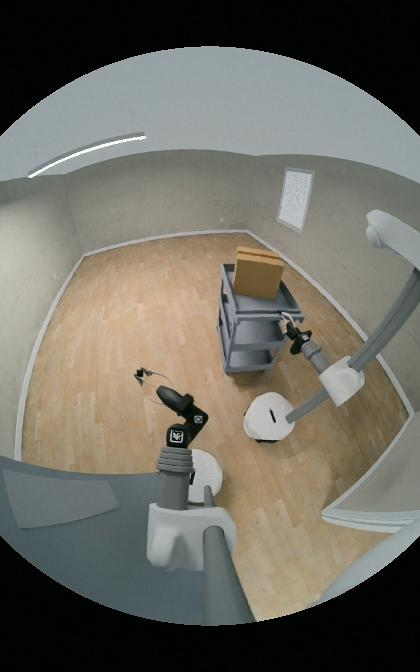

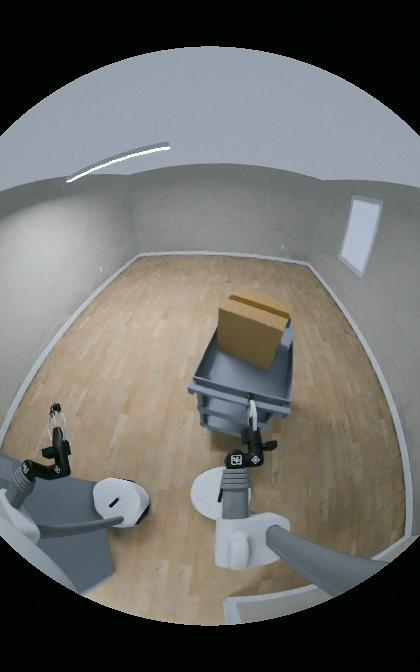

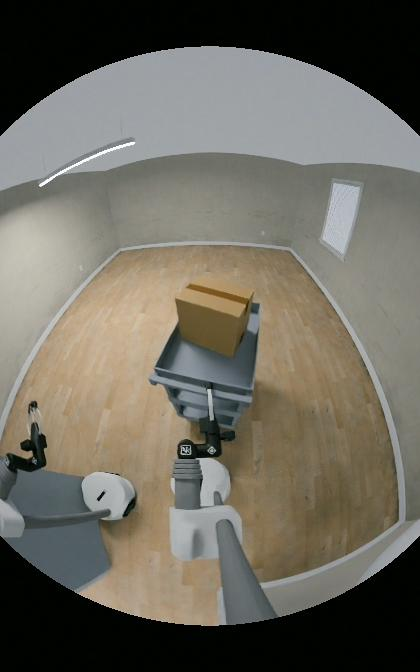

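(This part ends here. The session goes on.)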